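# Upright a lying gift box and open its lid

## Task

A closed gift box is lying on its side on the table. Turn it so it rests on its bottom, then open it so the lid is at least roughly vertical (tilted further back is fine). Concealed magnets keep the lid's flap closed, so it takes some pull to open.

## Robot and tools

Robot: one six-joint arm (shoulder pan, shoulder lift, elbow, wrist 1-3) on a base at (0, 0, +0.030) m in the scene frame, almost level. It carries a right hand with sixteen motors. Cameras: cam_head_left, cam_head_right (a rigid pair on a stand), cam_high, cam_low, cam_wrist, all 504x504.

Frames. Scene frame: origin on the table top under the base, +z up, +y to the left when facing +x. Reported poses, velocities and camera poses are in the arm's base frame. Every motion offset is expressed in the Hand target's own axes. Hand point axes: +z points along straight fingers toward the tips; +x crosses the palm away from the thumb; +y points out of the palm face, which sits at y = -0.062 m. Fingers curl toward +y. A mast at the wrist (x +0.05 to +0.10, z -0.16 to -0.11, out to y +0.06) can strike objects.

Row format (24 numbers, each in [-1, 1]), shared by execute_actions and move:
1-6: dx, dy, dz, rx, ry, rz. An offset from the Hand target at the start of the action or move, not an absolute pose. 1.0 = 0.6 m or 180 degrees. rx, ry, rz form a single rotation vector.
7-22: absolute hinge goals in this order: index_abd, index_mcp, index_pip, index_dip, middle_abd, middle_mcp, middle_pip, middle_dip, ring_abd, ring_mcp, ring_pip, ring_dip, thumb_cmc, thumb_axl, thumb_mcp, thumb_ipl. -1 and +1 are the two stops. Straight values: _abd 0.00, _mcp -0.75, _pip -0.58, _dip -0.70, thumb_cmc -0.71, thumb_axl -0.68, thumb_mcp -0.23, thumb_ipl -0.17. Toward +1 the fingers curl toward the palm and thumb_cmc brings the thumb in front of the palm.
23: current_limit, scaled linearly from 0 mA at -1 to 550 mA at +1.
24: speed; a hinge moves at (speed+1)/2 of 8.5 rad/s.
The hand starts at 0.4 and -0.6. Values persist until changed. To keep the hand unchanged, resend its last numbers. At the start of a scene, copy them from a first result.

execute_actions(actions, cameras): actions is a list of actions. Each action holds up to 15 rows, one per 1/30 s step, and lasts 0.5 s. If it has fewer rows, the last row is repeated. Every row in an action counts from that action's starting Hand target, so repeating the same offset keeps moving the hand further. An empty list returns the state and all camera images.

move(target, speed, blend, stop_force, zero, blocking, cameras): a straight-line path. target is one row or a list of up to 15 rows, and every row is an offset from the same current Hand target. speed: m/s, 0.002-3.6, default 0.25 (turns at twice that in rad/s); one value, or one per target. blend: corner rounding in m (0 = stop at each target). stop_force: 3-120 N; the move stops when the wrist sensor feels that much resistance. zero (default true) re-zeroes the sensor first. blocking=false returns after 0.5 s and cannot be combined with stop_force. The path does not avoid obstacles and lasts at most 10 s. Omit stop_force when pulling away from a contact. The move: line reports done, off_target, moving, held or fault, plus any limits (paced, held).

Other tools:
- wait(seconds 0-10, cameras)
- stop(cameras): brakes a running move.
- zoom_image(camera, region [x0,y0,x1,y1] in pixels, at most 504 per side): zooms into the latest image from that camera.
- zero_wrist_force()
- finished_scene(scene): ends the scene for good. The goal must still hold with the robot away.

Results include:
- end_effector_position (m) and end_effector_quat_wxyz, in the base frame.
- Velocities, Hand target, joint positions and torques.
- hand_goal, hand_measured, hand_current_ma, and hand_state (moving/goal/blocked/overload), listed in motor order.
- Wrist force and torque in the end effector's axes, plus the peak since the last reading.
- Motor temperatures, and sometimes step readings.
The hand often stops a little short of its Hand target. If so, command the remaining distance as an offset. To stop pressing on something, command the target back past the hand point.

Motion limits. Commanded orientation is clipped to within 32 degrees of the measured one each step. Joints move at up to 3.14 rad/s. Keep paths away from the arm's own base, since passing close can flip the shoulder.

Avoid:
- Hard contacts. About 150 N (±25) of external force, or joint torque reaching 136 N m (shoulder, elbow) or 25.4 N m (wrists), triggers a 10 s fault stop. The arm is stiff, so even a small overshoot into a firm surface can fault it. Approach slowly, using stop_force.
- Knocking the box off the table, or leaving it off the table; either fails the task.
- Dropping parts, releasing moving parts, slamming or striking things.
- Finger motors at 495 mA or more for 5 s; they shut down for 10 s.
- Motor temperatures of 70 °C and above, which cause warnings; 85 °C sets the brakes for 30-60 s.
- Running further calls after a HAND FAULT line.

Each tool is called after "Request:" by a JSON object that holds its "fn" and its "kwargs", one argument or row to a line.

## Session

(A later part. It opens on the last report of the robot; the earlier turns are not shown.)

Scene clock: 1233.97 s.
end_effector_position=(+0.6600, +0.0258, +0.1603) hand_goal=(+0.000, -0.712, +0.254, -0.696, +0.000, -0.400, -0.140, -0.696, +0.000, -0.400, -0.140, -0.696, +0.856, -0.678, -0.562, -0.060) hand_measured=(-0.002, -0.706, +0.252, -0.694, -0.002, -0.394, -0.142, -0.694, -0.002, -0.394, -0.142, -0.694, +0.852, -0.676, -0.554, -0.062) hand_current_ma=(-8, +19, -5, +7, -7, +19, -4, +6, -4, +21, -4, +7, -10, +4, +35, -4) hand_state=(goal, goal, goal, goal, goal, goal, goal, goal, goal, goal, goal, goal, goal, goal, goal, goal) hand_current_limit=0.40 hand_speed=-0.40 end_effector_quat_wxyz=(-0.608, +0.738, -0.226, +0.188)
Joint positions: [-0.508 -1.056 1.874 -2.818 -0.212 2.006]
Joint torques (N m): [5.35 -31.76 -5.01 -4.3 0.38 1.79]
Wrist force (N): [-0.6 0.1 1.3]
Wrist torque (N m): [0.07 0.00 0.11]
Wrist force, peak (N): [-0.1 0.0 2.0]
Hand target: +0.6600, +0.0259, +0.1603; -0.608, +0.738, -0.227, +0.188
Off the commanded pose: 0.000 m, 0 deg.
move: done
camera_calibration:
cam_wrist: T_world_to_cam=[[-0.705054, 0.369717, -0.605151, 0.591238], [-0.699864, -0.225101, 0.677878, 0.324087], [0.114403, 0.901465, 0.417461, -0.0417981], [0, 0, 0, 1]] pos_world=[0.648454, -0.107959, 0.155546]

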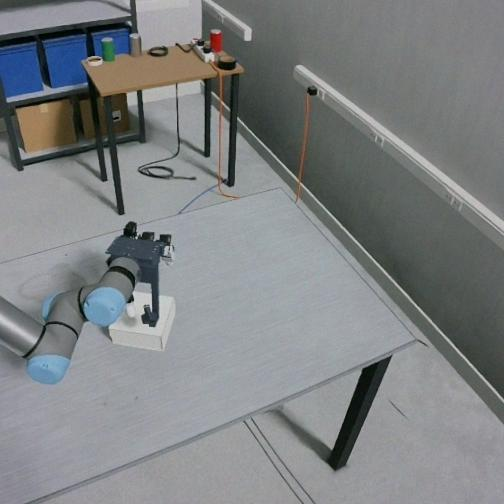

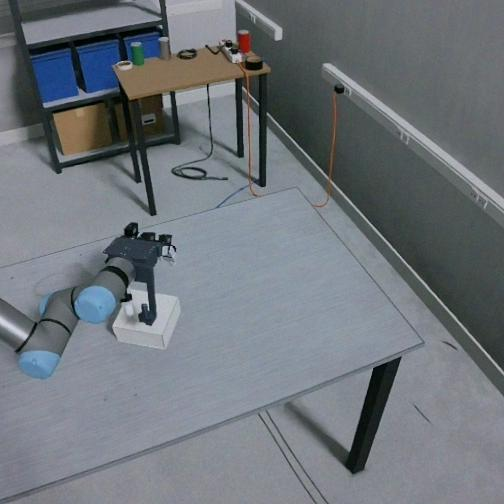

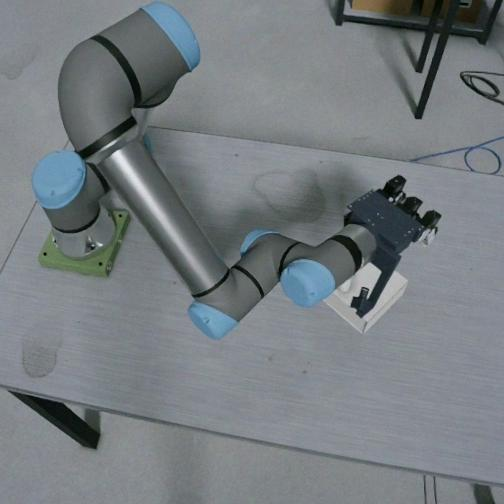

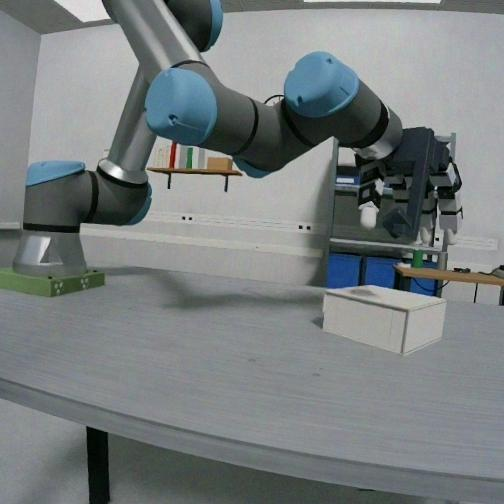

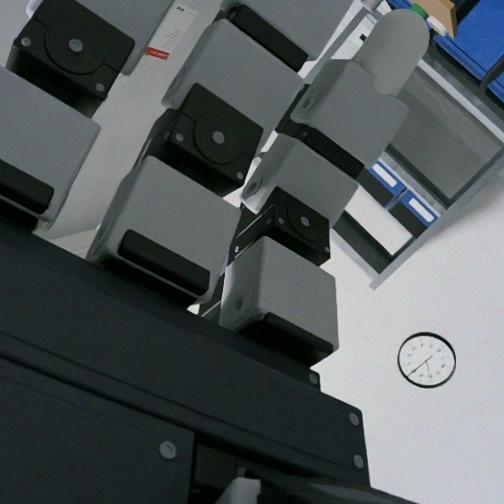

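Request:
{"fn": "move", "kwargs": {
  "target": [0,0.1636,0.0318,0,0,0,0,-0.712,0.255,-0.696,0,-0.4,-0.139,-0.696,0,-0.4,-0.139,-0.696,0.857,-0.678,-0.562,-0.059,0.4,-0.4],
  "speed": 0.1,
  "stop_force": 5,
  "cameras": ["all"]
}}

Request:
{"fn": "zoom_image", "kwargs": {
  "camera": "cam_high",
  "region": [290, 200, 450, 360]
}}

Request:
{"fn": "zoom_image", "kwargs": {
  "camera": "cam_low",
  "region": [290, 230, 460, 374]
}}

Scene clock: 1249.13 s.
end_effector_position=(+0.6602, +0.0257, +0.0603) hand_goal=(+0.000, -0.712, +0.254, -0.696, +0.000, -0.400, -0.140, -0.696, +0.000, -0.400, -0.140, -0.696, +0.856, -0.678, -0.562, -0.060) hand_measured=(-0.002, -0.706, +0.252, -0.694, -0.002, -0.394, -0.142, -0.694, -0.002, -0.394, -0.142, -0.694, +0.852, -0.676, -0.554, -0.062) hand_current_ma=(-8, +20, -5, +7, -7, +20, -4, +6, -4, +22, -4, +7, -10, +4, +34, -4) hand_state=(goal, goal, goal, goal, goal, goal, goal, goal, goal, goal, goal, goal, goal, goal, goal, goal) hand_current_limit=0.40 hand_speed=-0.40 end_effector_quat_wxyz=(-0.608, +0.738, -0.227, +0.188)
Joint positions: [-0.508 -0.857 1.895 -3.042 -0.212 2.011]
Joint torques (N m): [4.91 -34.75 -22.33 -4.08 0.26 1.62]
Wrist force (N): [-0.5 -0.1 1.4]
Wrist torque (N m): [0.04 -0.02 0.10]
Wrist force, peak (N): [-0.7 0.6 1.7]
Hand target: +0.6602, +0.0257, +0.0603; -0.608, +0.738, -0.227, +0.188
Off the commanded pose: 0.000 m, 0 deg.
move: done
camera_calibration:
cam_wrist: T_world_to_cam=[[-0.704595, 0.370409, -0.605263, 0.530557], [-0.700211, -0.224557, 0.677701, 0.392284], [0.11511, 0.901316, 0.417586, -0.000411114], [0, 0, 0, 1]] pos_world=[0.648556, -0.108062, 0.0554466]

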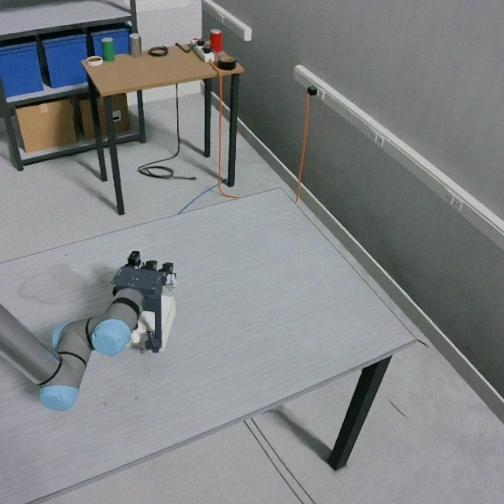

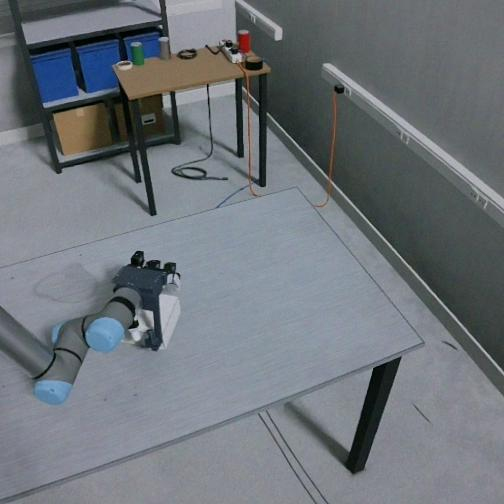

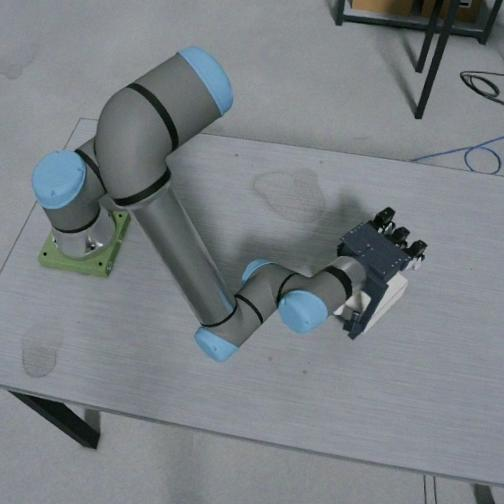

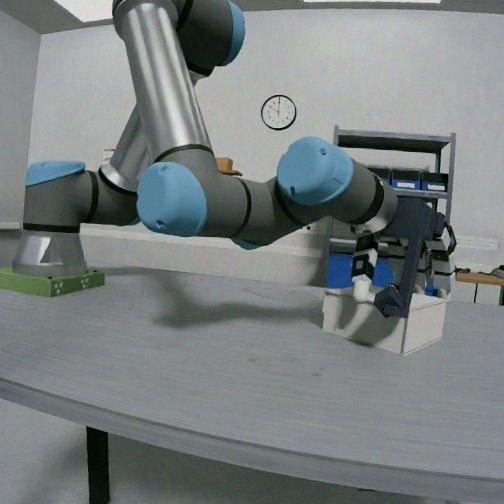

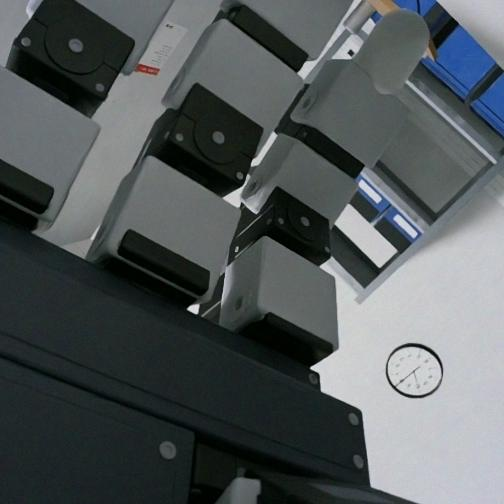

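Scaled by 3.150.

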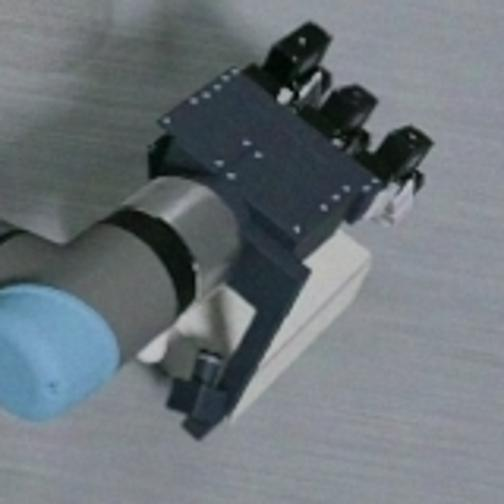

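Scaled by 2.965.

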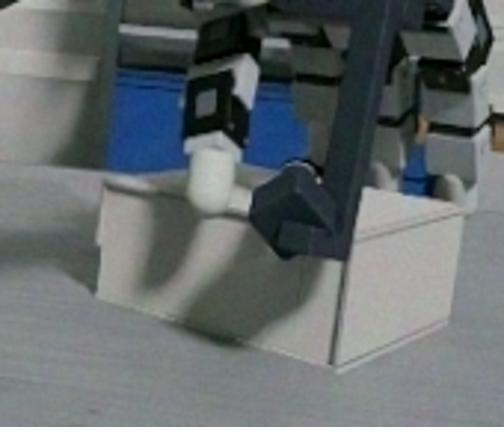

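Request:
{"fn": "move", "kwargs": {
  "target": [0,0.0327,0.0064,0,0,0,0,-0.712,0.255,-0.696,0,-0.4,-0.139,-0.696,0,-0.4,-0.139,-0.696,0.857,-0.678,-0.562,-0.059,0.4,-0.4],
  "speed": 0.04,
  "stop_force": 4
}}

Request:
{"fn": "execute_actions", "kwargs": {
  "actions": [
    [[0,0,0,0,0,0,0,-0.712,0.445,-0.696,0,-0.4,0.08,-0.696,0,-0.4,0.08,-0.696,0.857,-0.678,-0.562,0.157,0.1,-0.7]],
    [[0,0,0,0,0,0,0,-0.712,0.445,-0.696,0,-0.4,0.5,-0.696,0,-0.4,0.5,-0.696,0.857,-0.678,-0.562,0.45,0.1,-0.93]],
    [[0,0,0,0,0,0,0,-0.712,0.445,-0.696,0,-0.4,0.5,-0.696,0,-0.4,0.5,-0.696,0.857,-0.678,-0.562,0.45,0.1,-0.93]],
    [[0,0,0,0,0,0,0,-0.712,0.445,-0.696,0,-0.4,0.5,-0.696,0,-0.4,0.5,-0.696,0.857,-0.678,-0.562,0.45,0.1,-0.93]]
  ],
  "cameras": ["cam_head_right","cam_high","cam_low"]
}}

Request:
{"fn": "zoom_image", "kwargs": {
  "camera": "cam_low",
  "region": [290, 230, 460, 374]
}}

Request:
{"fn": "zoom_image", "kwargs": {
  "camera": "cam_high",
  "region": [290, 200, 450, 360]
}}

Request:
{"fn": "zoom_image", "kwargs": {
  "camera": "cam_head_right",
  "region": [90, 230, 210, 370]
}}

Scene clock: 1284.07 s.
end_effector_position=(+0.6603, +0.0257, +0.0403) hand_goal=(+0.000, -0.712, +0.254, -0.696, +0.000, -0.400, -0.140, -0.696, +0.000, -0.400, -0.140, -0.696, +0.856, -0.678, -0.562, -0.060) hand_measured=(-0.002, -0.706, +0.252, -0.694, -0.002, -0.394, -0.142, -0.694, -0.002, -0.394, -0.142, -0.694, +0.852, -0.676, -0.554, -0.062) hand_current_ma=(-8, +20, -5, +7, -7, +20, -4, +6, -4, +22, -4, +7, -10, +4, +34, -4) hand_state=(goal, goal, goal, goal, goal, goal, goal, goal, goal, goal, goal, goal, goal, goal, goal, goal) hand_current_limit=0.40 hand_speed=-0.40 end_effector_quat_wxyz=(-0.608, +0.738, -0.226, +0.188)
Joint positions: [-0.508 -0.813 1.891 -3.082 -0.212 2.011]
Joint torques (N m): [5.37 -35.89 -21.97 -4.09 0.47 1.54]
Wrist force (N): [-0.6 -0.2 1.3]
Wrist torque (N m): [0.05 0.00 0.12]
Wrist force, peak (N): [-1.1 -0.1 1.6]
Hand target: +0.6603, +0.0257, +0.0403; -0.608, +0.738, -0.227, +0.188
Off the commanded pose: 0.000 m, 0 deg.
move: done

Scene clock: 1286.27 s.
end_effector_position=(+0.6603, +0.0257, +0.0403) hand_goal=(+0.000, -0.712, +0.444, -0.696, +0.000, -0.400, +0.500, -0.696, +0.000, -0.400, +0.500, -0.696, +0.856, -0.678, -0.562, +0.450) hand_measured=(-0.002, -0.706, +0.442, -0.694, +0.006, -0.436, +0.292, -0.706, +0.004, -0.436, +0.300, -0.710, +0.838, -0.676, -0.616, +0.246) hand_current_ma=(-8, +20, -7, +7, +15, -153, -302, -34, +13, -151, -302, -54, -68, +6, -293, -302) hand_state=(goal, goal, goal, goal, goal, blocked, blocked, goal, goal, blocked, blocked, goal, goal, goal, blocked, blocked) hand_current_limit=0.10 hand_speed=-0.93 end_effector_quat_wxyz=(-0.608, +0.738, -0.227, +0.188)
Joint positions: [-0.508 -0.813 1.891 -3.082 -0.212 2.011]
Joint torques (N m): [4.54 -39.1 -20.86 -4.08 1.9 1.5]
Wrist force (N): [-0.8 2.2 1.8]
Wrist torque (N m): [0.20 0.02 0.15]
Wrist force, peak (N): [-0.6 2.4 1.8]
Hand target: +0.6603, +0.0257, +0.0403; -0.608, +0.738, -0.227, +0.188
Off the commanded pose: 0.000 m, 0 deg.
Step readings (end_effector_position):
0: (+0.6603, +0.0257, +0.0403)
1: (+0.6603, +0.0257, +0.0403)
2: (+0.6603, +0.0257, +0.0403)
4: (+0.6603, +0.0257, +0.0403)
8: (+0.6603, +0.0257, +0.0403)
15: (+0.6603, +0.0257, +0.0403)
16: (+0.6603, +0.0257, +0.0403)
17: (+0.6603, +0.0257, +0.0403)
19: (+0.6603, +0.0257, +0.0403)
23: (+0.6603, +0.0257, +0.0403)
30: (+0.6603, +0.0257, +0.0403)
31: (+0.6603, +0.0257, +0.0403)
32: (+0.6603, +0.0257, +0.0403)
34: (+0.6603, +0.0257, +0.0403)
38: (+0.6603, +0.0257, +0.0403)
45: (+0.6603, +0.0257, +0.0403)
46: (+0.6603, +0.0257, +0.0403)
47: (+0.6603, +0.0257, +0.0403)
49: (+0.6603, +0.0257, +0.0403)
53: (+0.6603, +0.0257, +0.0403)
60: (+0.6603, +0.0257, +0.0403)
Images, in order (width x height): cam_head_right 504x504, cam_high 504x504, cam_low 504x504.

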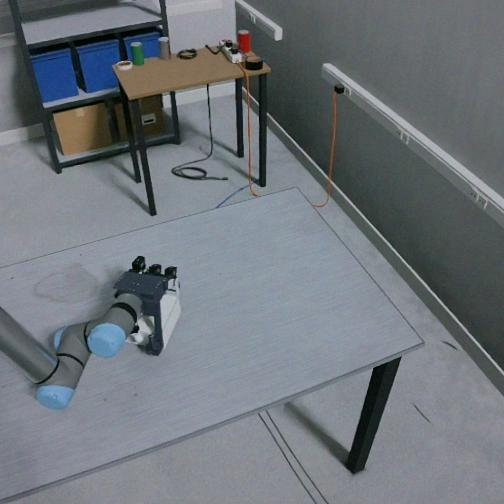

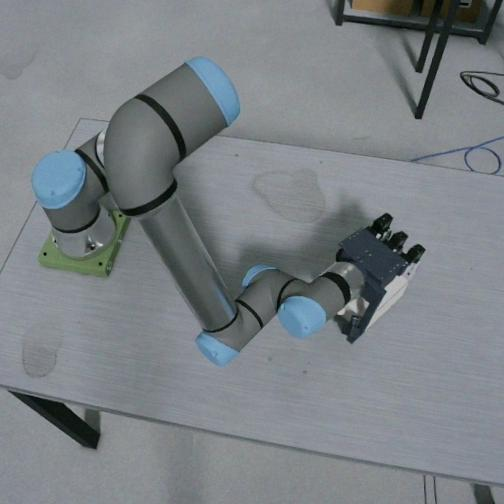

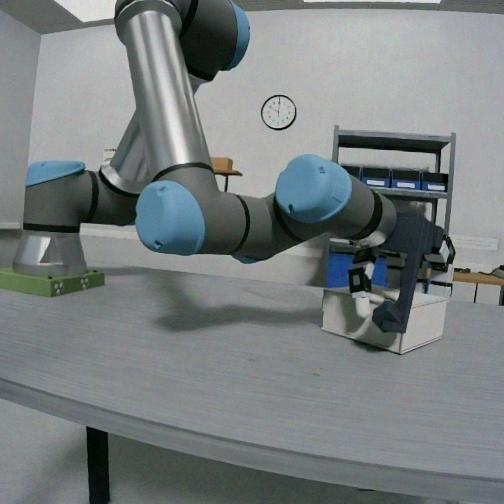

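Scaled by 2.965.

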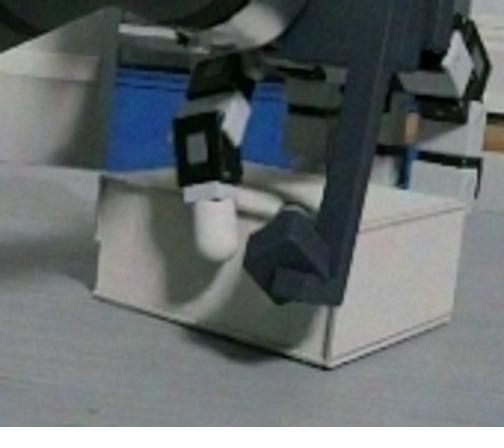

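Scaled by 3.150.

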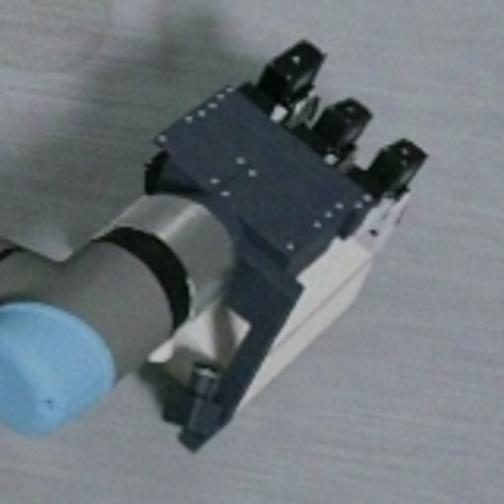

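Scaled by 3.600.

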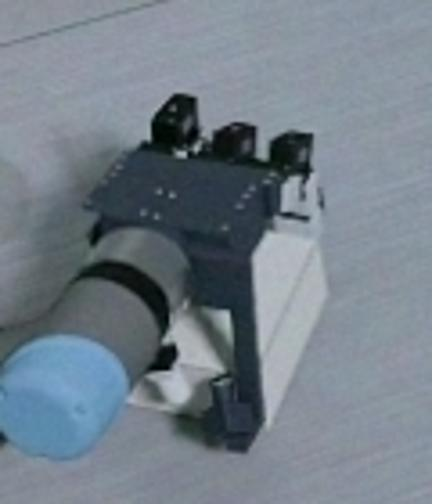

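Request:
{"fn": "execute_actions", "kwargs": {
  "actions": [
    [[0,0,0,0,0,0,0,-0.712,0.8,-0.696,0,-0.4,0.5,-0.696,0,-0.4,0.5,-0.696,0.857,-0.678,-0.562,0.45,0.1,-0.9]],
    [[0,0,0,0,0,0,0,-0.712,0.8,-0.696,0,-0.4,0.5,-0.696,0,-0.4,0.5,-0.696,0.857,-0.678,-0.562,0.45,0.1,-0.9]]
  ]
}}

Request:
{"fn": "execute_actions", "kwargs": {
  "actions": [
    [[0,0,0,0,0,0,0,-0.96,0.86,-0.696,0,-0.4,0.6,-0.696,0,-0.4,0.6,-0.696,0.857,-0.678,-0.5,0.55,0.6,-0.9]],
    [[0,0,0,0,0,0,0,-0.96,0.86,-0.696,0,-0.4,0.6,-0.696,0,-0.4,0.6,-0.696,0.857,-0.678,-0.5,0.55,0.6,-0.9]],
    [[0,0,0,0,0,0,0,-0.96,0.86,-0.696,0,-0.4,0.6,-0.696,0,-0.4,0.6,-0.696,0.857,-0.678,-0.5,0.55,0.6,-0.9]]
  ],
  "cameras": ["cam_head_right","cam_high","cam_low"]
}}

Request:
{"fn": "zoom_image", "kwargs": {
  "camera": "cam_low",
  "region": [290, 230, 460, 374]
}}

Request:
{"fn": "zoom_image", "kwargs": {
  "camera": "cam_head_right",
  "region": [90, 230, 210, 370]
}}

Scene clock: 1308.37 s.
end_effector_position=(+0.6603, +0.0257, +0.0403) hand_goal=(+0.000, -0.712, +0.800, -0.696, +0.000, -0.400, +0.500, -0.696, +0.000, -0.400, +0.500, -0.696, +0.856, -0.678, -0.562, +0.450) hand_measured=(-0.002, -0.720, +0.706, -0.708, +0.000, -0.444, +0.344, -0.710, +0.000, -0.436, +0.338, -0.712, +0.840, -0.676, -0.648, +0.246) hand_current_ma=(-6, -31, -302, -42, +1, -191, -302, -50, +1, -151, -303, -59, -56, +6, -302, -303) hand_state=(goal, goal, blocked, goal, goal, blocked, blocked, goal, goal, blocked, blocked, goal, goal, goal, blocked, blocked) hand_current_limit=0.10 hand_speed=-0.90 end_effector_quat_wxyz=(-0.608, +0.738, -0.227, +0.188)
Joint positions: [-0.508 -0.813 1.891 -3.082 -0.212 2.011]
Joint torques (N m): [3.09 -48.54 -19.78 -4.04 3.64 1.1]
Wrist force (N): [-0.7 2.2 1.7]
Wrist torque (N m): [0.23 0.01 0.16]
Wrist force, peak (N): [-0.6 2.4 2.0]
Hand target: +0.6603, +0.0257, +0.0403; -0.608, +0.738, -0.227, +0.188
Off the commanded pose: 0.000 m, 0 deg.
Step readings (end_effector_position):
0: (+0.6603, +0.0257, +0.0403)
1: (+0.6603, +0.0257, +0.0403)
2: (+0.6603, +0.0257, +0.0403)
4: (+0.6603, +0.0257, +0.0403)
8: (+0.6603, +0.0257, +0.0403)
15: (+0.6603, +0.0257, +0.0403)
16: (+0.6603, +0.0257, +0.0403)
17: (+0.6603, +0.0257, +0.0403)
19: (+0.6603, +0.0257, +0.0403)
23: (+0.6603, +0.0257, +0.0403)
30: (+0.6603, +0.0257, +0.0403)

Scene clock: 1310.07 s.
end_effector_position=(+0.6603, +0.0257, +0.0403) hand_goal=(+0.000, -0.960, +0.860, -0.696, +0.000, -0.400, +0.600, -0.696, +0.000, -0.400, +0.600, -0.696, +0.856, -0.678, -0.500, +0.550) hand_measured=(-0.002, -0.944, +0.858, -0.698, +0.002, -0.462, +0.376, -0.724, +0.002, -0.454, +0.372, -0.720, +0.836, -0.676, -0.648, +0.258) hand_current_ma=(-6, +64, -9, -8, +5, -275, -440, -105, +4, -243, -440, -89, -80, +11, -440, -440) hand_state=(goal, goal, goal, goal, goal, blocked, blocked, blocked, goal, blocked, blocked, blocked, blocked, goal, blocked, blocked) hand_current_limit=0.60 hand_speed=-0.90 end_effector_quat_wxyz=(-0.608, +0.738, -0.227, +0.188)
Joint positions: [-0.508 -0.813 1.891 -3.082 -0.212 2.011]
Joint torques (N m): [2.21 -52.1 -18.9 -3.97 3.65 1.01]
Wrist force (N): [-0.6 2.3 1.8]
Wrist torque (N m): [0.24 -0.01 0.17]
Wrist force, peak (N): [-0.6 2.3 2.1]
Hand target: +0.6603, +0.0257, +0.0403; -0.608, +0.738, -0.227, +0.188
Off the commanded pose: 0.000 m, 0 deg.
Step readings (end_effector_position):
0: (+0.6603, +0.0257, +0.0403)
1: (+0.6603, +0.0257, +0.0403)
2: (+0.6603, +0.0257, +0.0403)
4: (+0.6603, +0.0257, +0.0403)
8: (+0.6603, +0.0257, +0.0403)
15: (+0.6603, +0.0257, +0.0403)
16: (+0.6603, +0.0257, +0.0403)
17: (+0.6603, +0.0257, +0.0403)
19: (+0.6603, +0.0257, +0.0403)
23: (+0.6603, +0.0257, +0.0403)
30: (+0.6603, +0.0257, +0.0403)
31: (+0.6603, +0.0257, +0.0403)
32: (+0.6603, +0.0257, +0.0403)
34: (+0.6603, +0.0257, +0.0403)
38: (+0.6603, +0.0257, +0.0403)
45: (+0.6603, +0.0257, +0.0403)
Images, in order (width x height): cam_head_right 504x504, cam_high 504x504, cam_low 504x504.

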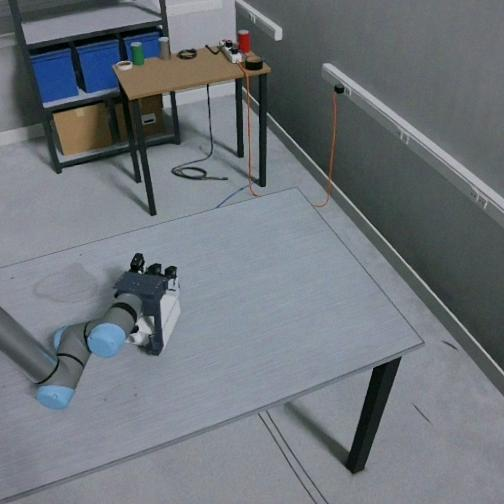

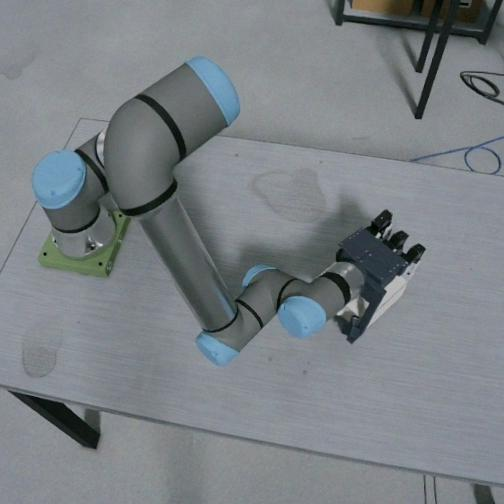

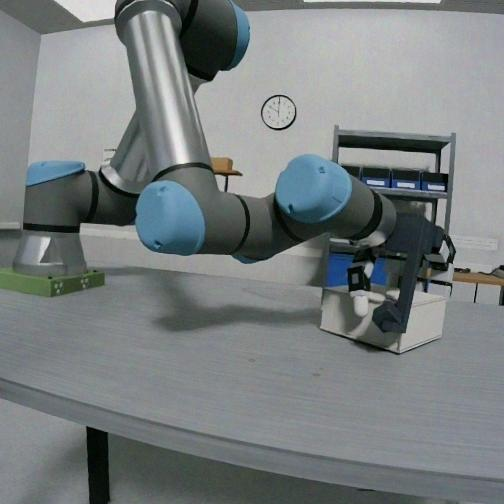

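Scaled by 2.965.

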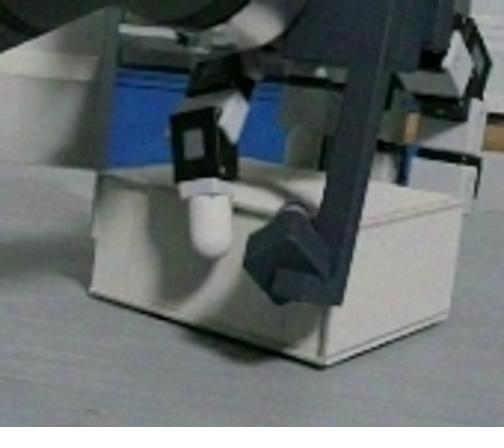

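Scaled by 3.600.

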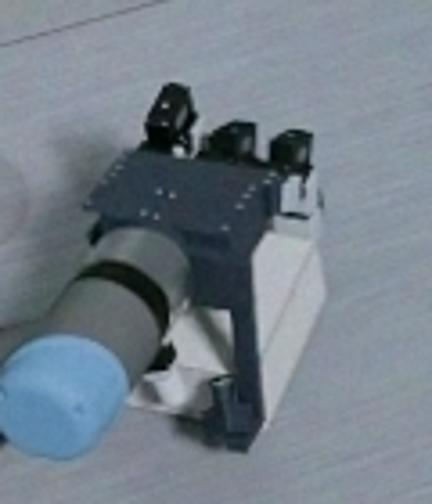

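Request:
{"fn": "execute_actions", "kwargs": {
  "actions": [
    [[0,0,0,0,0,0,-0.2,-0.712,0.255,-0.696,0,-0.4,-0.139,-0.696,0,-0.4,-0.139,-0.696,0.857,-0.678,-0.562,-0.059,0.4,-0.5]],
    [[0,0,0,0,0,0,-0.2,-0.712,0.255,-0.696,0,-0.4,-0.139,-0.696,0,-0.4,-0.139,-0.696,0.857,-0.678,-0.562,-0.059,0.4,-0.5]]
  ]
}}

Request:
{"fn": "move", "kwargs": {
  "target": [-0.075,0,0,0,0,0,-0.2,-0.712,0.255,-0.696,0,-0.4,-0.139,-0.696,0,-0.4,-0.139,-0.696,0.857,-0.678,-0.562,-0.059,0.4,-0.5],
  "speed": 0.08,
  "stop_force": 5
}}

Request:
{"fn": "execute_actions", "kwargs": {
  "actions": [
    [[0,0,0,0,0,0,-0.2,-0.137,0.153,-0.696,0,-0.4,-0.139,-0.696,0,-0.4,-0.139,-0.696,0.857,-0.678,-0.562,-0.059,0.4,-0.6]],
    [[0,0,0,0,0,0,-0.2,-0.137,0.153,-0.696,0,-0.4,-0.139,-0.696,0,-0.4,-0.139,-0.696,0.857,-0.678,-0.562,-0.059,0.4,-0.6]]
  ],
  "cameras": ["all"]
}}

Request:
{"fn": "zoom_image", "kwargs": {
  "camera": "cam_low",
  "region": [280, 230, 450, 374]
}}

Request:
{"fn": "zoom_image", "kwargs": {
  "camera": "cam_high",
  "region": [280, 200, 440, 360]
}}

Request:
{"fn": "zoom_image", "kwargs": {
  "camera": "cam_head_right",
  "region": [80, 230, 200, 370]
}}

Scene clock: 1417.10 s.
end_effector_position=(+0.6603, +0.0257, +0.0403) hand_goal=(-0.200, -0.712, +0.254, -0.696, +0.000, -0.400, -0.140, -0.696, +0.000, -0.400, -0.140, -0.696, +0.856, -0.678, -0.562, -0.060) hand_measured=(-0.196, -0.706, +0.260, -0.698, +0.002, -0.394, -0.136, -0.698, +0.002, -0.394, -0.134, -0.698, +0.848, -0.676, -0.562, -0.056) hand_current_ma=(+9, +19, +17, -7, +5, +18, +16, -7, +4, +20, +17, -8, -24, +11, +2, +15) hand_state=(goal, goal, goal, goal, goal, goal, goal, goal, goal, goal, goal, goal, goal, goal, goal, goal) hand_current_limit=0.40 hand_speed=-0.50 end_effector_quat_wxyz=(-0.608, +0.738, -0.226, +0.188)
Joint positions: [-0.508 -0.813 1.891 -3.082 -0.212 2.011]
Joint torques (N m): [0.25 -52.12 -17.79 -3.58 3.67 0.6]
Wrist force (N): [-0.8 0.0 1.5]
Wrist torque (N m): [0.05 0.02 0.11]
Wrist force, peak (N): [-0.6 2.2 2.2]
Hand target: +0.6603, +0.0257, +0.0403; -0.608, +0.738, -0.227, +0.188
Off the commanded pose: 0.000 m, 0 deg.
Step readings (end_effector_position):
0: (+0.6603, +0.0257, +0.0403)
1: (+0.6603, +0.0257, +0.0403)
2: (+0.6603, +0.0257, +0.0403)
4: (+0.6603, +0.0257, +0.0403)
8: (+0.6603, +0.0257, +0.0403)
15: (+0.6603, +0.0257, +0.0403)
16: (+0.6603, +0.0257, +0.0403)
17: (+0.6603, +0.0257, +0.0403)
19: (+0.6603, +0.0257, +0.0403)
23: (+0.6603, +0.0257, +0.0403)
30: (+0.6603, +0.0257, +0.0403)

Scene clock: 1419.13 s.
end_effector_position=(+0.6231, +0.0511, +0.0402) hand_goal=(-0.200, -0.712, +0.254, -0.696, +0.000, -0.400, -0.140, -0.696, +0.000, -0.400, -0.140, -0.696, +0.856, -0.678, -0.562, -0.060) hand_measured=(-0.196, -0.706, +0.260, -0.698, +0.002, -0.394, -0.136, -0.698, +0.002, -0.394, -0.134, -0.698, +0.850, -0.676, -0.562, -0.056) hand_current_ma=(+9, +19, +17, -7, +5, +18, +16, -7, +4, +20, +17, -8, -22, +11, +2, +15) hand_state=(goal, goal, goal, goal, goal, goal, goal, goal, goal, goal, goal, goal, goal, goal, goal, goal) hand_current_limit=0.40 hand_speed=-0.50 end_effector_quat_wxyz=(-0.608, +0.738, -0.227, +0.188)
Joint positions: [-0.5 -0.853 2.016 -3.199 -0.215 2.043]
Joint torques (N m): [5.47 -32.51 1.33 -4.05 0.2 1.6]
Wrist force (N): [-0.8 -0.3 1.5]
Wrist torque (N m): [-0.02 0.04 0.11]
Wrist force, peak (N): [-1.1 -0.1 1.7]
Hand target: +0.6231, +0.0511, +0.0402; -0.608, +0.738, -0.227, +0.188
Off the commanded pose: 0.000 m, 0 deg.
move: done

Scene clock: 1420.33 s.
end_effector_position=(+0.6231, +0.0511, +0.0402) hand_goal=(-0.200, -0.138, +0.152, -0.696, +0.000, -0.400, -0.140, -0.696, +0.000, -0.400, -0.140, -0.696, +0.856, -0.678, -0.562, -0.060) hand_measured=(-0.196, -0.136, +0.154, -0.698, +0.002, -0.394, -0.136, -0.698, +0.002, -0.394, -0.134, -0.698, +0.850, -0.676, -0.562, -0.056) hand_current_ma=(+9, +6, +8, -7, +5, +18, +16, -7, +4, +20, +17, -8, -22, +11, +2, +15) hand_state=(goal, goal, goal, goal, goal, goal, goal, goal, goal, goal, goal, goal, goal, goal, goal, goal) hand_current_limit=0.40 hand_speed=-0.60 end_effector_quat_wxyz=(-0.608, +0.738, -0.227, +0.188)
Joint positions: [-0.5 -0.853 2.016 -3.199 -0.215 2.043]
Joint torques (N m): [5.18 -33.12 1.01 -3.92 0.62 1.71]
Wrist force (N): [-0.8 0.1 1.6]
Wrist torque (N m): [0.03 0.04 0.12]
Wrist force, peak (N): [-0.9 -0.1 1.8]
Hand target: +0.6231, +0.0511, +0.0402; -0.608, +0.738, -0.227, +0.188
Off the commanded pose: 0.000 m, 0 deg.
Step readings (end_effector_position):
0: (+0.6231, +0.0511, +0.0402)
1: (+0.6231, +0.0511, +0.0402)
2: (+0.6231, +0.0511, +0.0402)
4: (+0.6231, +0.0511, +0.0402)
8: (+0.6231, +0.0511, +0.0402)
15: (+0.6231, +0.0511, +0.0402)
16: (+0.6231, +0.0511, +0.0402)
17: (+0.6231, +0.0511, +0.0402)
19: (+0.6231, +0.0511, +0.0402)
23: (+0.6231, +0.0511, +0.0402)
30: (+0.6231, +0.0511, +0.0402)
camera_calibration:
cam_wrist: T_world_to_cam=[[-0.704595, 0.370409, -0.605263, 0.482808], [-0.700211, -0.224557, 0.677701, 0.385539], [0.11511, 0.901316, 0.417586, -0.0105388], [0, 0, 0, 1]] pos_world=[0.611356, -0.0827622, 0.0353466]

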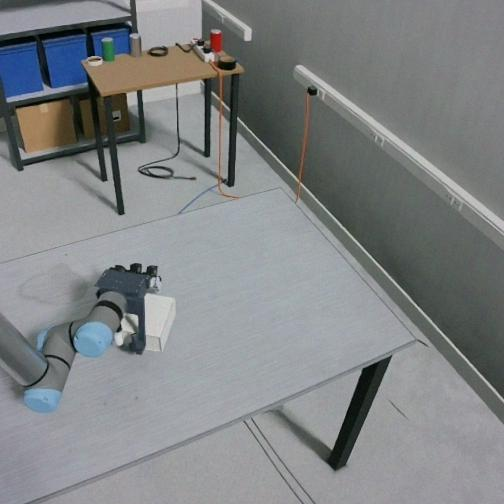

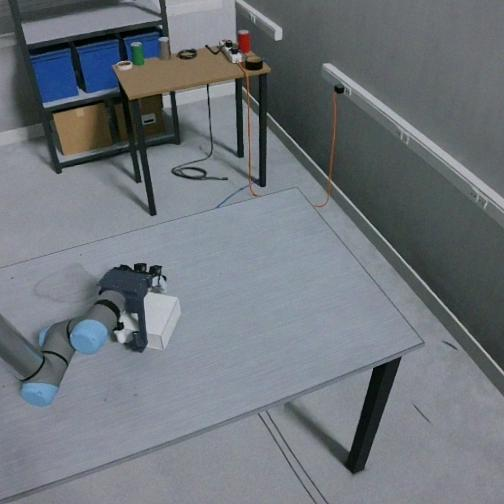

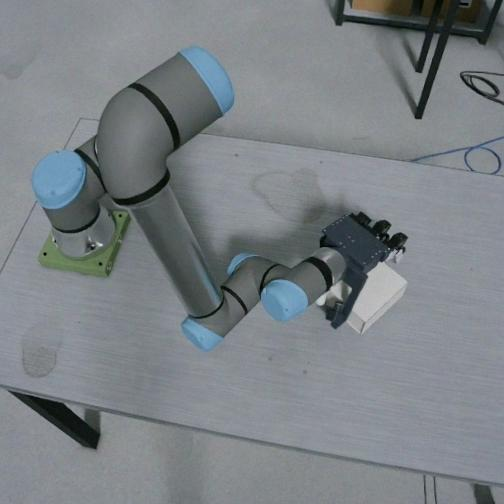

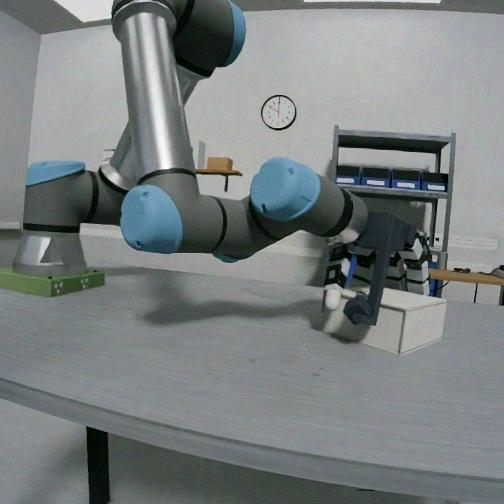

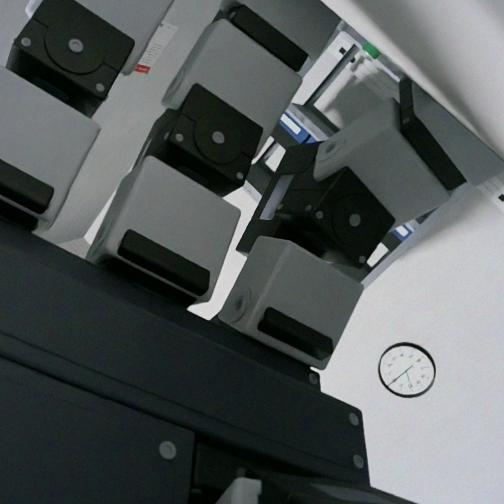

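Scaled by 2.965.

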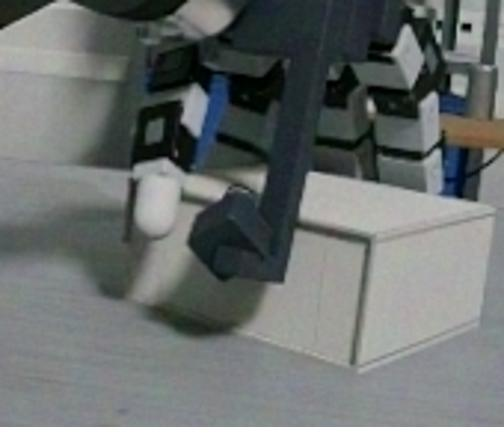

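Scaled by 3.150.

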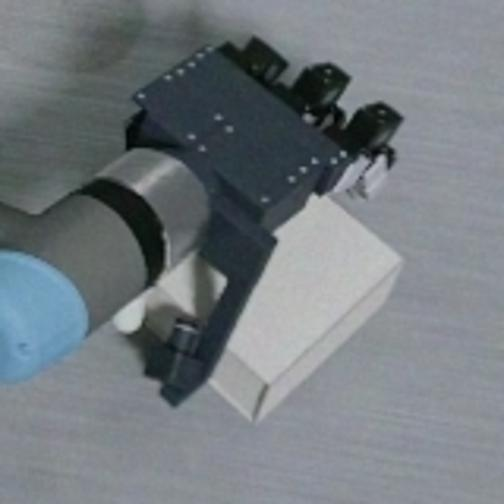

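Scaled by 3.600.

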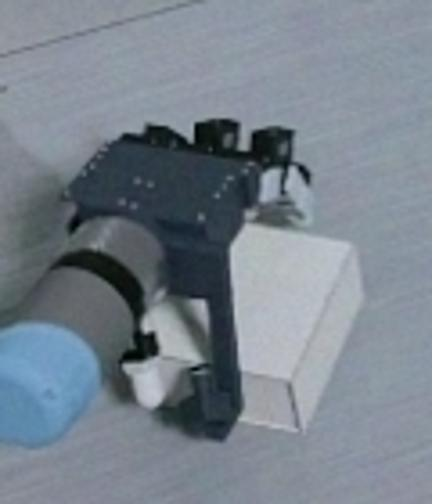

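Request:
{"fn": "execute_actions", "kwargs": {
  "actions": [
    [[0,0,0,0,0,0,-0.2,-0.137,0.153,-0.696,0,-0.4,0.08,-0.696,0,-0.4,0.08,-0.696,0.96,-0.678,-0.562,0.1,0.1,-0.7]],
    [[0,0,0,0,0,0,-0.2,-0.137,0.153,-0.696,0,-0.4,0.6,-0.696,0,-0.4,0.6,-0.696,0.96,-0.678,-0.5,0.55,0.3,-0.93]],
    [[0,0,0,0,0,0,-0.2,-0.137,0.153,-0.696,0,-0.4,0.6,-0.696,0,-0.4,0.6,-0.696,0.96,-0.678,-0.5,0.55,0.3,-0.93]],
    [[0,0,0,0,0,0,-0.2,-0.137,0.153,-0.696,0,-0.4,0.6,-0.696,0,-0.4,0.6,-0.696,0.96,-0.678,-0.5,0.55,0.3,-0.93]]
  ],
  "cameras": ["cam_head_right","cam_high","cam_low"]
}}

Request:
{"fn": "zoom_image", "kwargs": {
  "camera": "cam_low",
  "region": [280, 230, 450, 374]
}}

Request:
{"fn": "zoom_image", "kwargs": {
  "camera": "cam_high",
  "region": [280, 200, 440, 360]
}}

Request:
{"fn": "zoom_image", "kwargs": {
  "camera": "cam_head_right",
  "region": [80, 230, 200, 370]
}}

Scene clock: 1447.63 s.
end_effector_position=(+0.6231, +0.0511, +0.0402) hand_goal=(-0.200, -0.138, +0.152, -0.696, +0.000, -0.400, +0.600, -0.696, +0.000, -0.400, +0.600, -0.696, +0.960, -0.678, -0.500, +0.550) hand_measured=(-0.196, -0.136, +0.154, -0.698, +0.006, -0.448, +0.312, -0.710, +0.002, -0.434, +0.312, -0.716, +0.948, -0.676, -0.580, +0.160) hand_current_ma=(+9, +6, +8, -7, +14, -210, -358, -49, +7, -147, -358, -73, -46, +10, -358, -357) hand_state=(goal, goal, goal, goal, goal, blocked, blocked, goal, goal, blocked, blocked, goal, goal, goal, blocked, blocked) hand_current_limit=0.30 hand_speed=-0.93 end_effector_quat_wxyz=(-0.608, +0.738, -0.227, +0.188)
Joint positions: [-0.5 -0.853 2.016 -3.199 -0.215 2.043]
Joint torques (N m): [3.97 -35.22 -0.19 -3.66 3.28 1.38]
Wrist force (N): [-0.9 2.2 2.0]
Wrist torque (N m): [0.17 0.02 0.24]
Wrist force, peak (N): [-1.0 2.3 2.2]
Hand target: +0.6231, +0.0511, +0.0402; -0.608, +0.738, -0.227, +0.188
Off the commanded pose: 0.000 m, 0 deg.
Step readings (end_effector_position):
0: (+0.6231, +0.0511, +0.0402)
1: (+0.6231, +0.0511, +0.0402)
2: (+0.6231, +0.0511, +0.0402)
4: (+0.6231, +0.0511, +0.0402)
8: (+0.6231, +0.0511, +0.0402)
15: (+0.6231, +0.0511, +0.0402)
16: (+0.6231, +0.0511, +0.0402)
17: (+0.6231, +0.0511, +0.0402)
19: (+0.6231, +0.0511, +0.0402)
23: (+0.6231, +0.0511, +0.0402)
30: (+0.6231, +0.0511, +0.0402)
31: (+0.6231, +0.0511, +0.0402)
32: (+0.6231, +0.0511, +0.0402)
34: (+0.6231, +0.0511, +0.0402)
38: (+0.6231, +0.0511, +0.0402)
45: (+0.6231, +0.0511, +0.0402)
46: (+0.6231, +0.0511, +0.0402)
47: (+0.6231, +0.0511, +0.0402)
49: (+0.6231, +0.0511, +0.0402)
53: (+0.6231, +0.0511, +0.0402)
60: (+0.6231, +0.0511, +0.0402)
Images, in order (width x height): cam_head_right 504x504, cam_high 504x504, cam_low 504x504.

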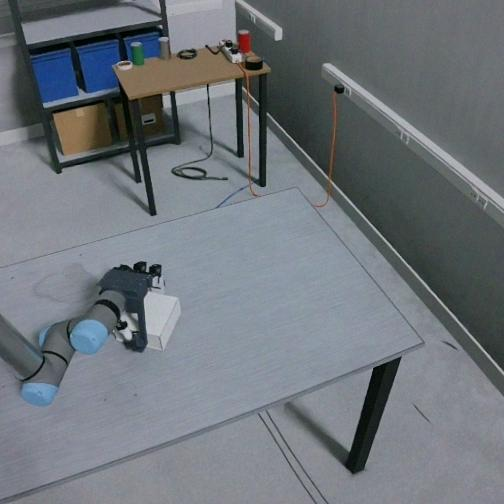

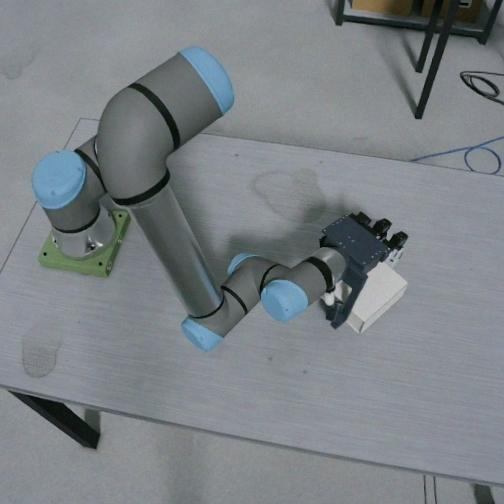

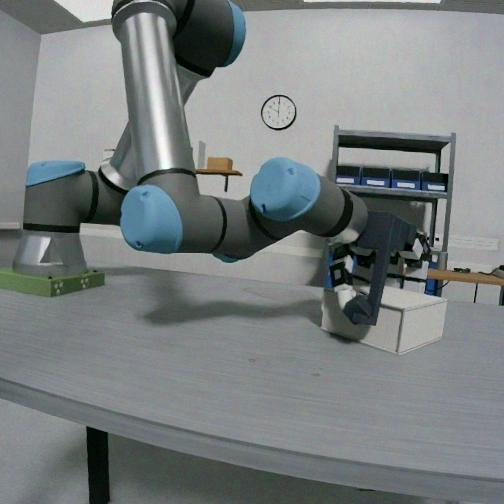

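Scaled by 2.965.

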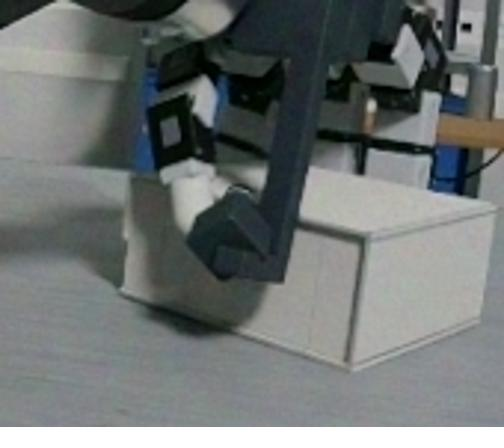

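Scaled by 3.150.

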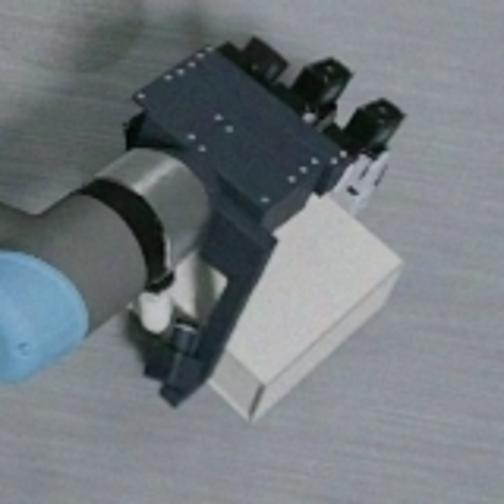

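Scaled by 3.600.

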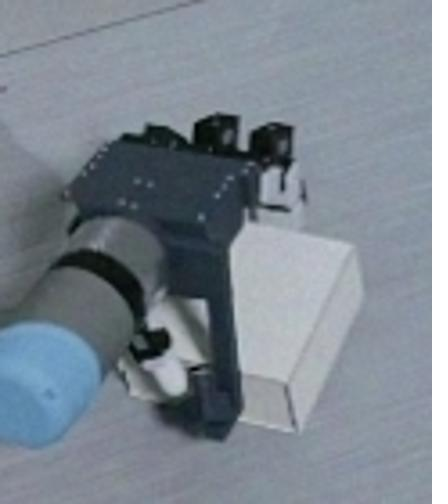

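Request:
{"fn": "execute_actions", "kwargs": {
  "actions": [
    [[0,0,0,0,0,0,0.4,-0.137,0.153,-0.696,0,-0.4,0.6,-0.696,0,-0.4,0.6,-0.696,0.96,-0.678,-0.5,0.55,0.4,-0.9]],
    [[0,0,0,0,0,0,0.4,-0.137,0.153,-0.696,0,-0.4,0.6,-0.696,0,-0.4,0.6,-0.696,0.96,-0.678,-0.5,0.55,0.4,-0.9]],
    [[0,0,0,0,0,0,0.4,-0.137,0.153,-0.696,0,-0.4,0.6,-0.696,0,-0.4,0.6,-0.696,0.96,-0.678,-0.5,0.55,0.4,-0.9]]
  ],
  "cameras": ["cam_head_right","cam_low","cam_wrist"]
}}

Request:
{"fn": "zoom_image", "kwargs": {
  "camera": "cam_low",
  "region": [280, 230, 450, 374]
}}

Scene clock: 1462.70 s.
end_effector_position=(+0.6231, +0.0511, +0.0402) hand_goal=(+0.400, -0.138, +0.152, -0.696, +0.000, -0.400, +0.600, -0.696, +0.000, -0.400, +0.600, -0.696, +0.960, -0.678, -0.500, +0.550) hand_measured=(-0.016, -0.136, +0.146, -0.698, +0.018, -0.452, +0.336, -0.712, +0.012, -0.446, +0.354, -0.716, +0.962, -0.676, -0.592, +0.160) hand_current_ma=(-385, +5, -18, -6, +59, -233, -385, -60, +38, -201, -385, -79, +5, +7, -385, -385) hand_state=(blocked, goal, goal, goal, goal, blocked, blocked, goal, goal, blocked, blocked, blocked, goal, goal, blocked, blocked) hand_current_limit=0.40 hand_speed=-0.90 end_effector_quat_wxyz=(-0.608, +0.738, -0.227, +0.188)
Joint positions: [-0.5 -0.853 2.016 -3.199 -0.215 2.043]
Joint torques (N m): [3.3 -37.54 -0.74 -3.37 3.58 1.03]
Wrist force (N): [-1.3 1.0 2.0]
Wrist torque (N m): [0.14 0.04 0.10]
Wrist force, peak (N): [-0.8 2.4 2.1]
Hand target: +0.6231, +0.0511, +0.0402; -0.608, +0.738, -0.227, +0.188
Off the commanded pose: 0.000 m, 0 deg.
Step readings (end_effector_position):
0: (+0.6231, +0.0511, +0.0402)
1: (+0.6231, +0.0511, +0.0402)
2: (+0.6231, +0.0511, +0.0402)
4: (+0.6231, +0.0511, +0.0402)
8: (+0.6231, +0.0511, +0.0402)
15: (+0.6231, +0.0511, +0.0402)
16: (+0.6231, +0.0511, +0.0402)
17: (+0.6231, +0.0511, +0.0402)
19: (+0.6231, +0.0511, +0.0402)
23: (+0.6231, +0.0511, +0.0402)
30: (+0.6231, +0.0511, +0.0402)
31: (+0.6231, +0.0511, +0.0402)
32: (+0.6231, +0.0511, +0.0402)
34: (+0.6231, +0.0511, +0.0402)
38: (+0.6231, +0.0511, +0.0402)
45: (+0.6231, +0.0511, +0.0402)
camera_calibration:
cam_wrist: T_world_to_cam=[[-0.704595, 0.370409, -0.605263, 0.482808], [-0.700211, -0.224557, 0.677701, 0.385539], [0.11511, 0.901316, 0.417586, -0.0105388], [0, 0, 0, 1]] pos_world=[0.611356, -0.0827622, 0.0353466]
Images, in order (width x height): cam_head_right 504x504, cam_low 504x504, cam_wrist 504x504.

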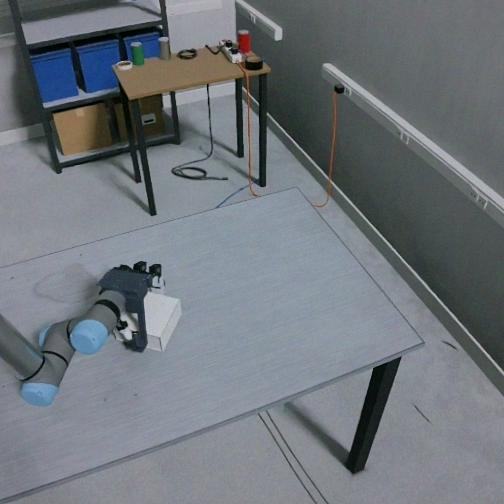

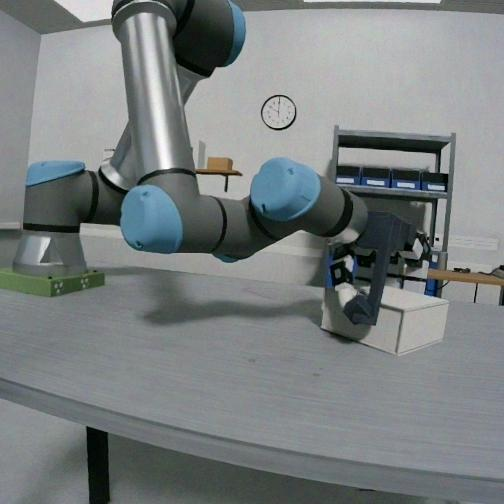

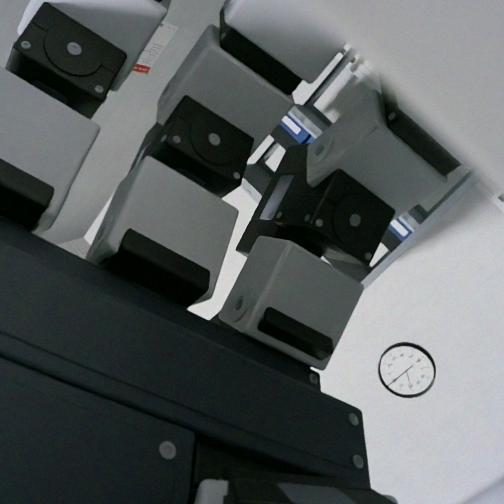

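Scaled by 2.965.

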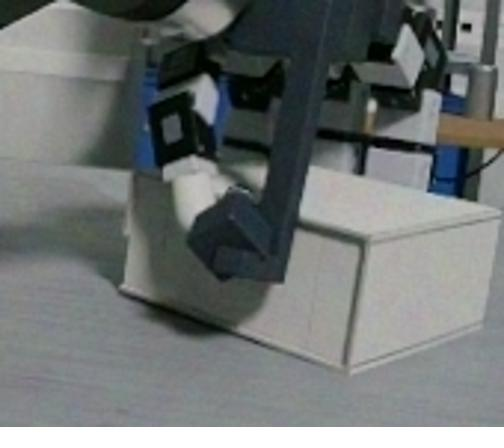

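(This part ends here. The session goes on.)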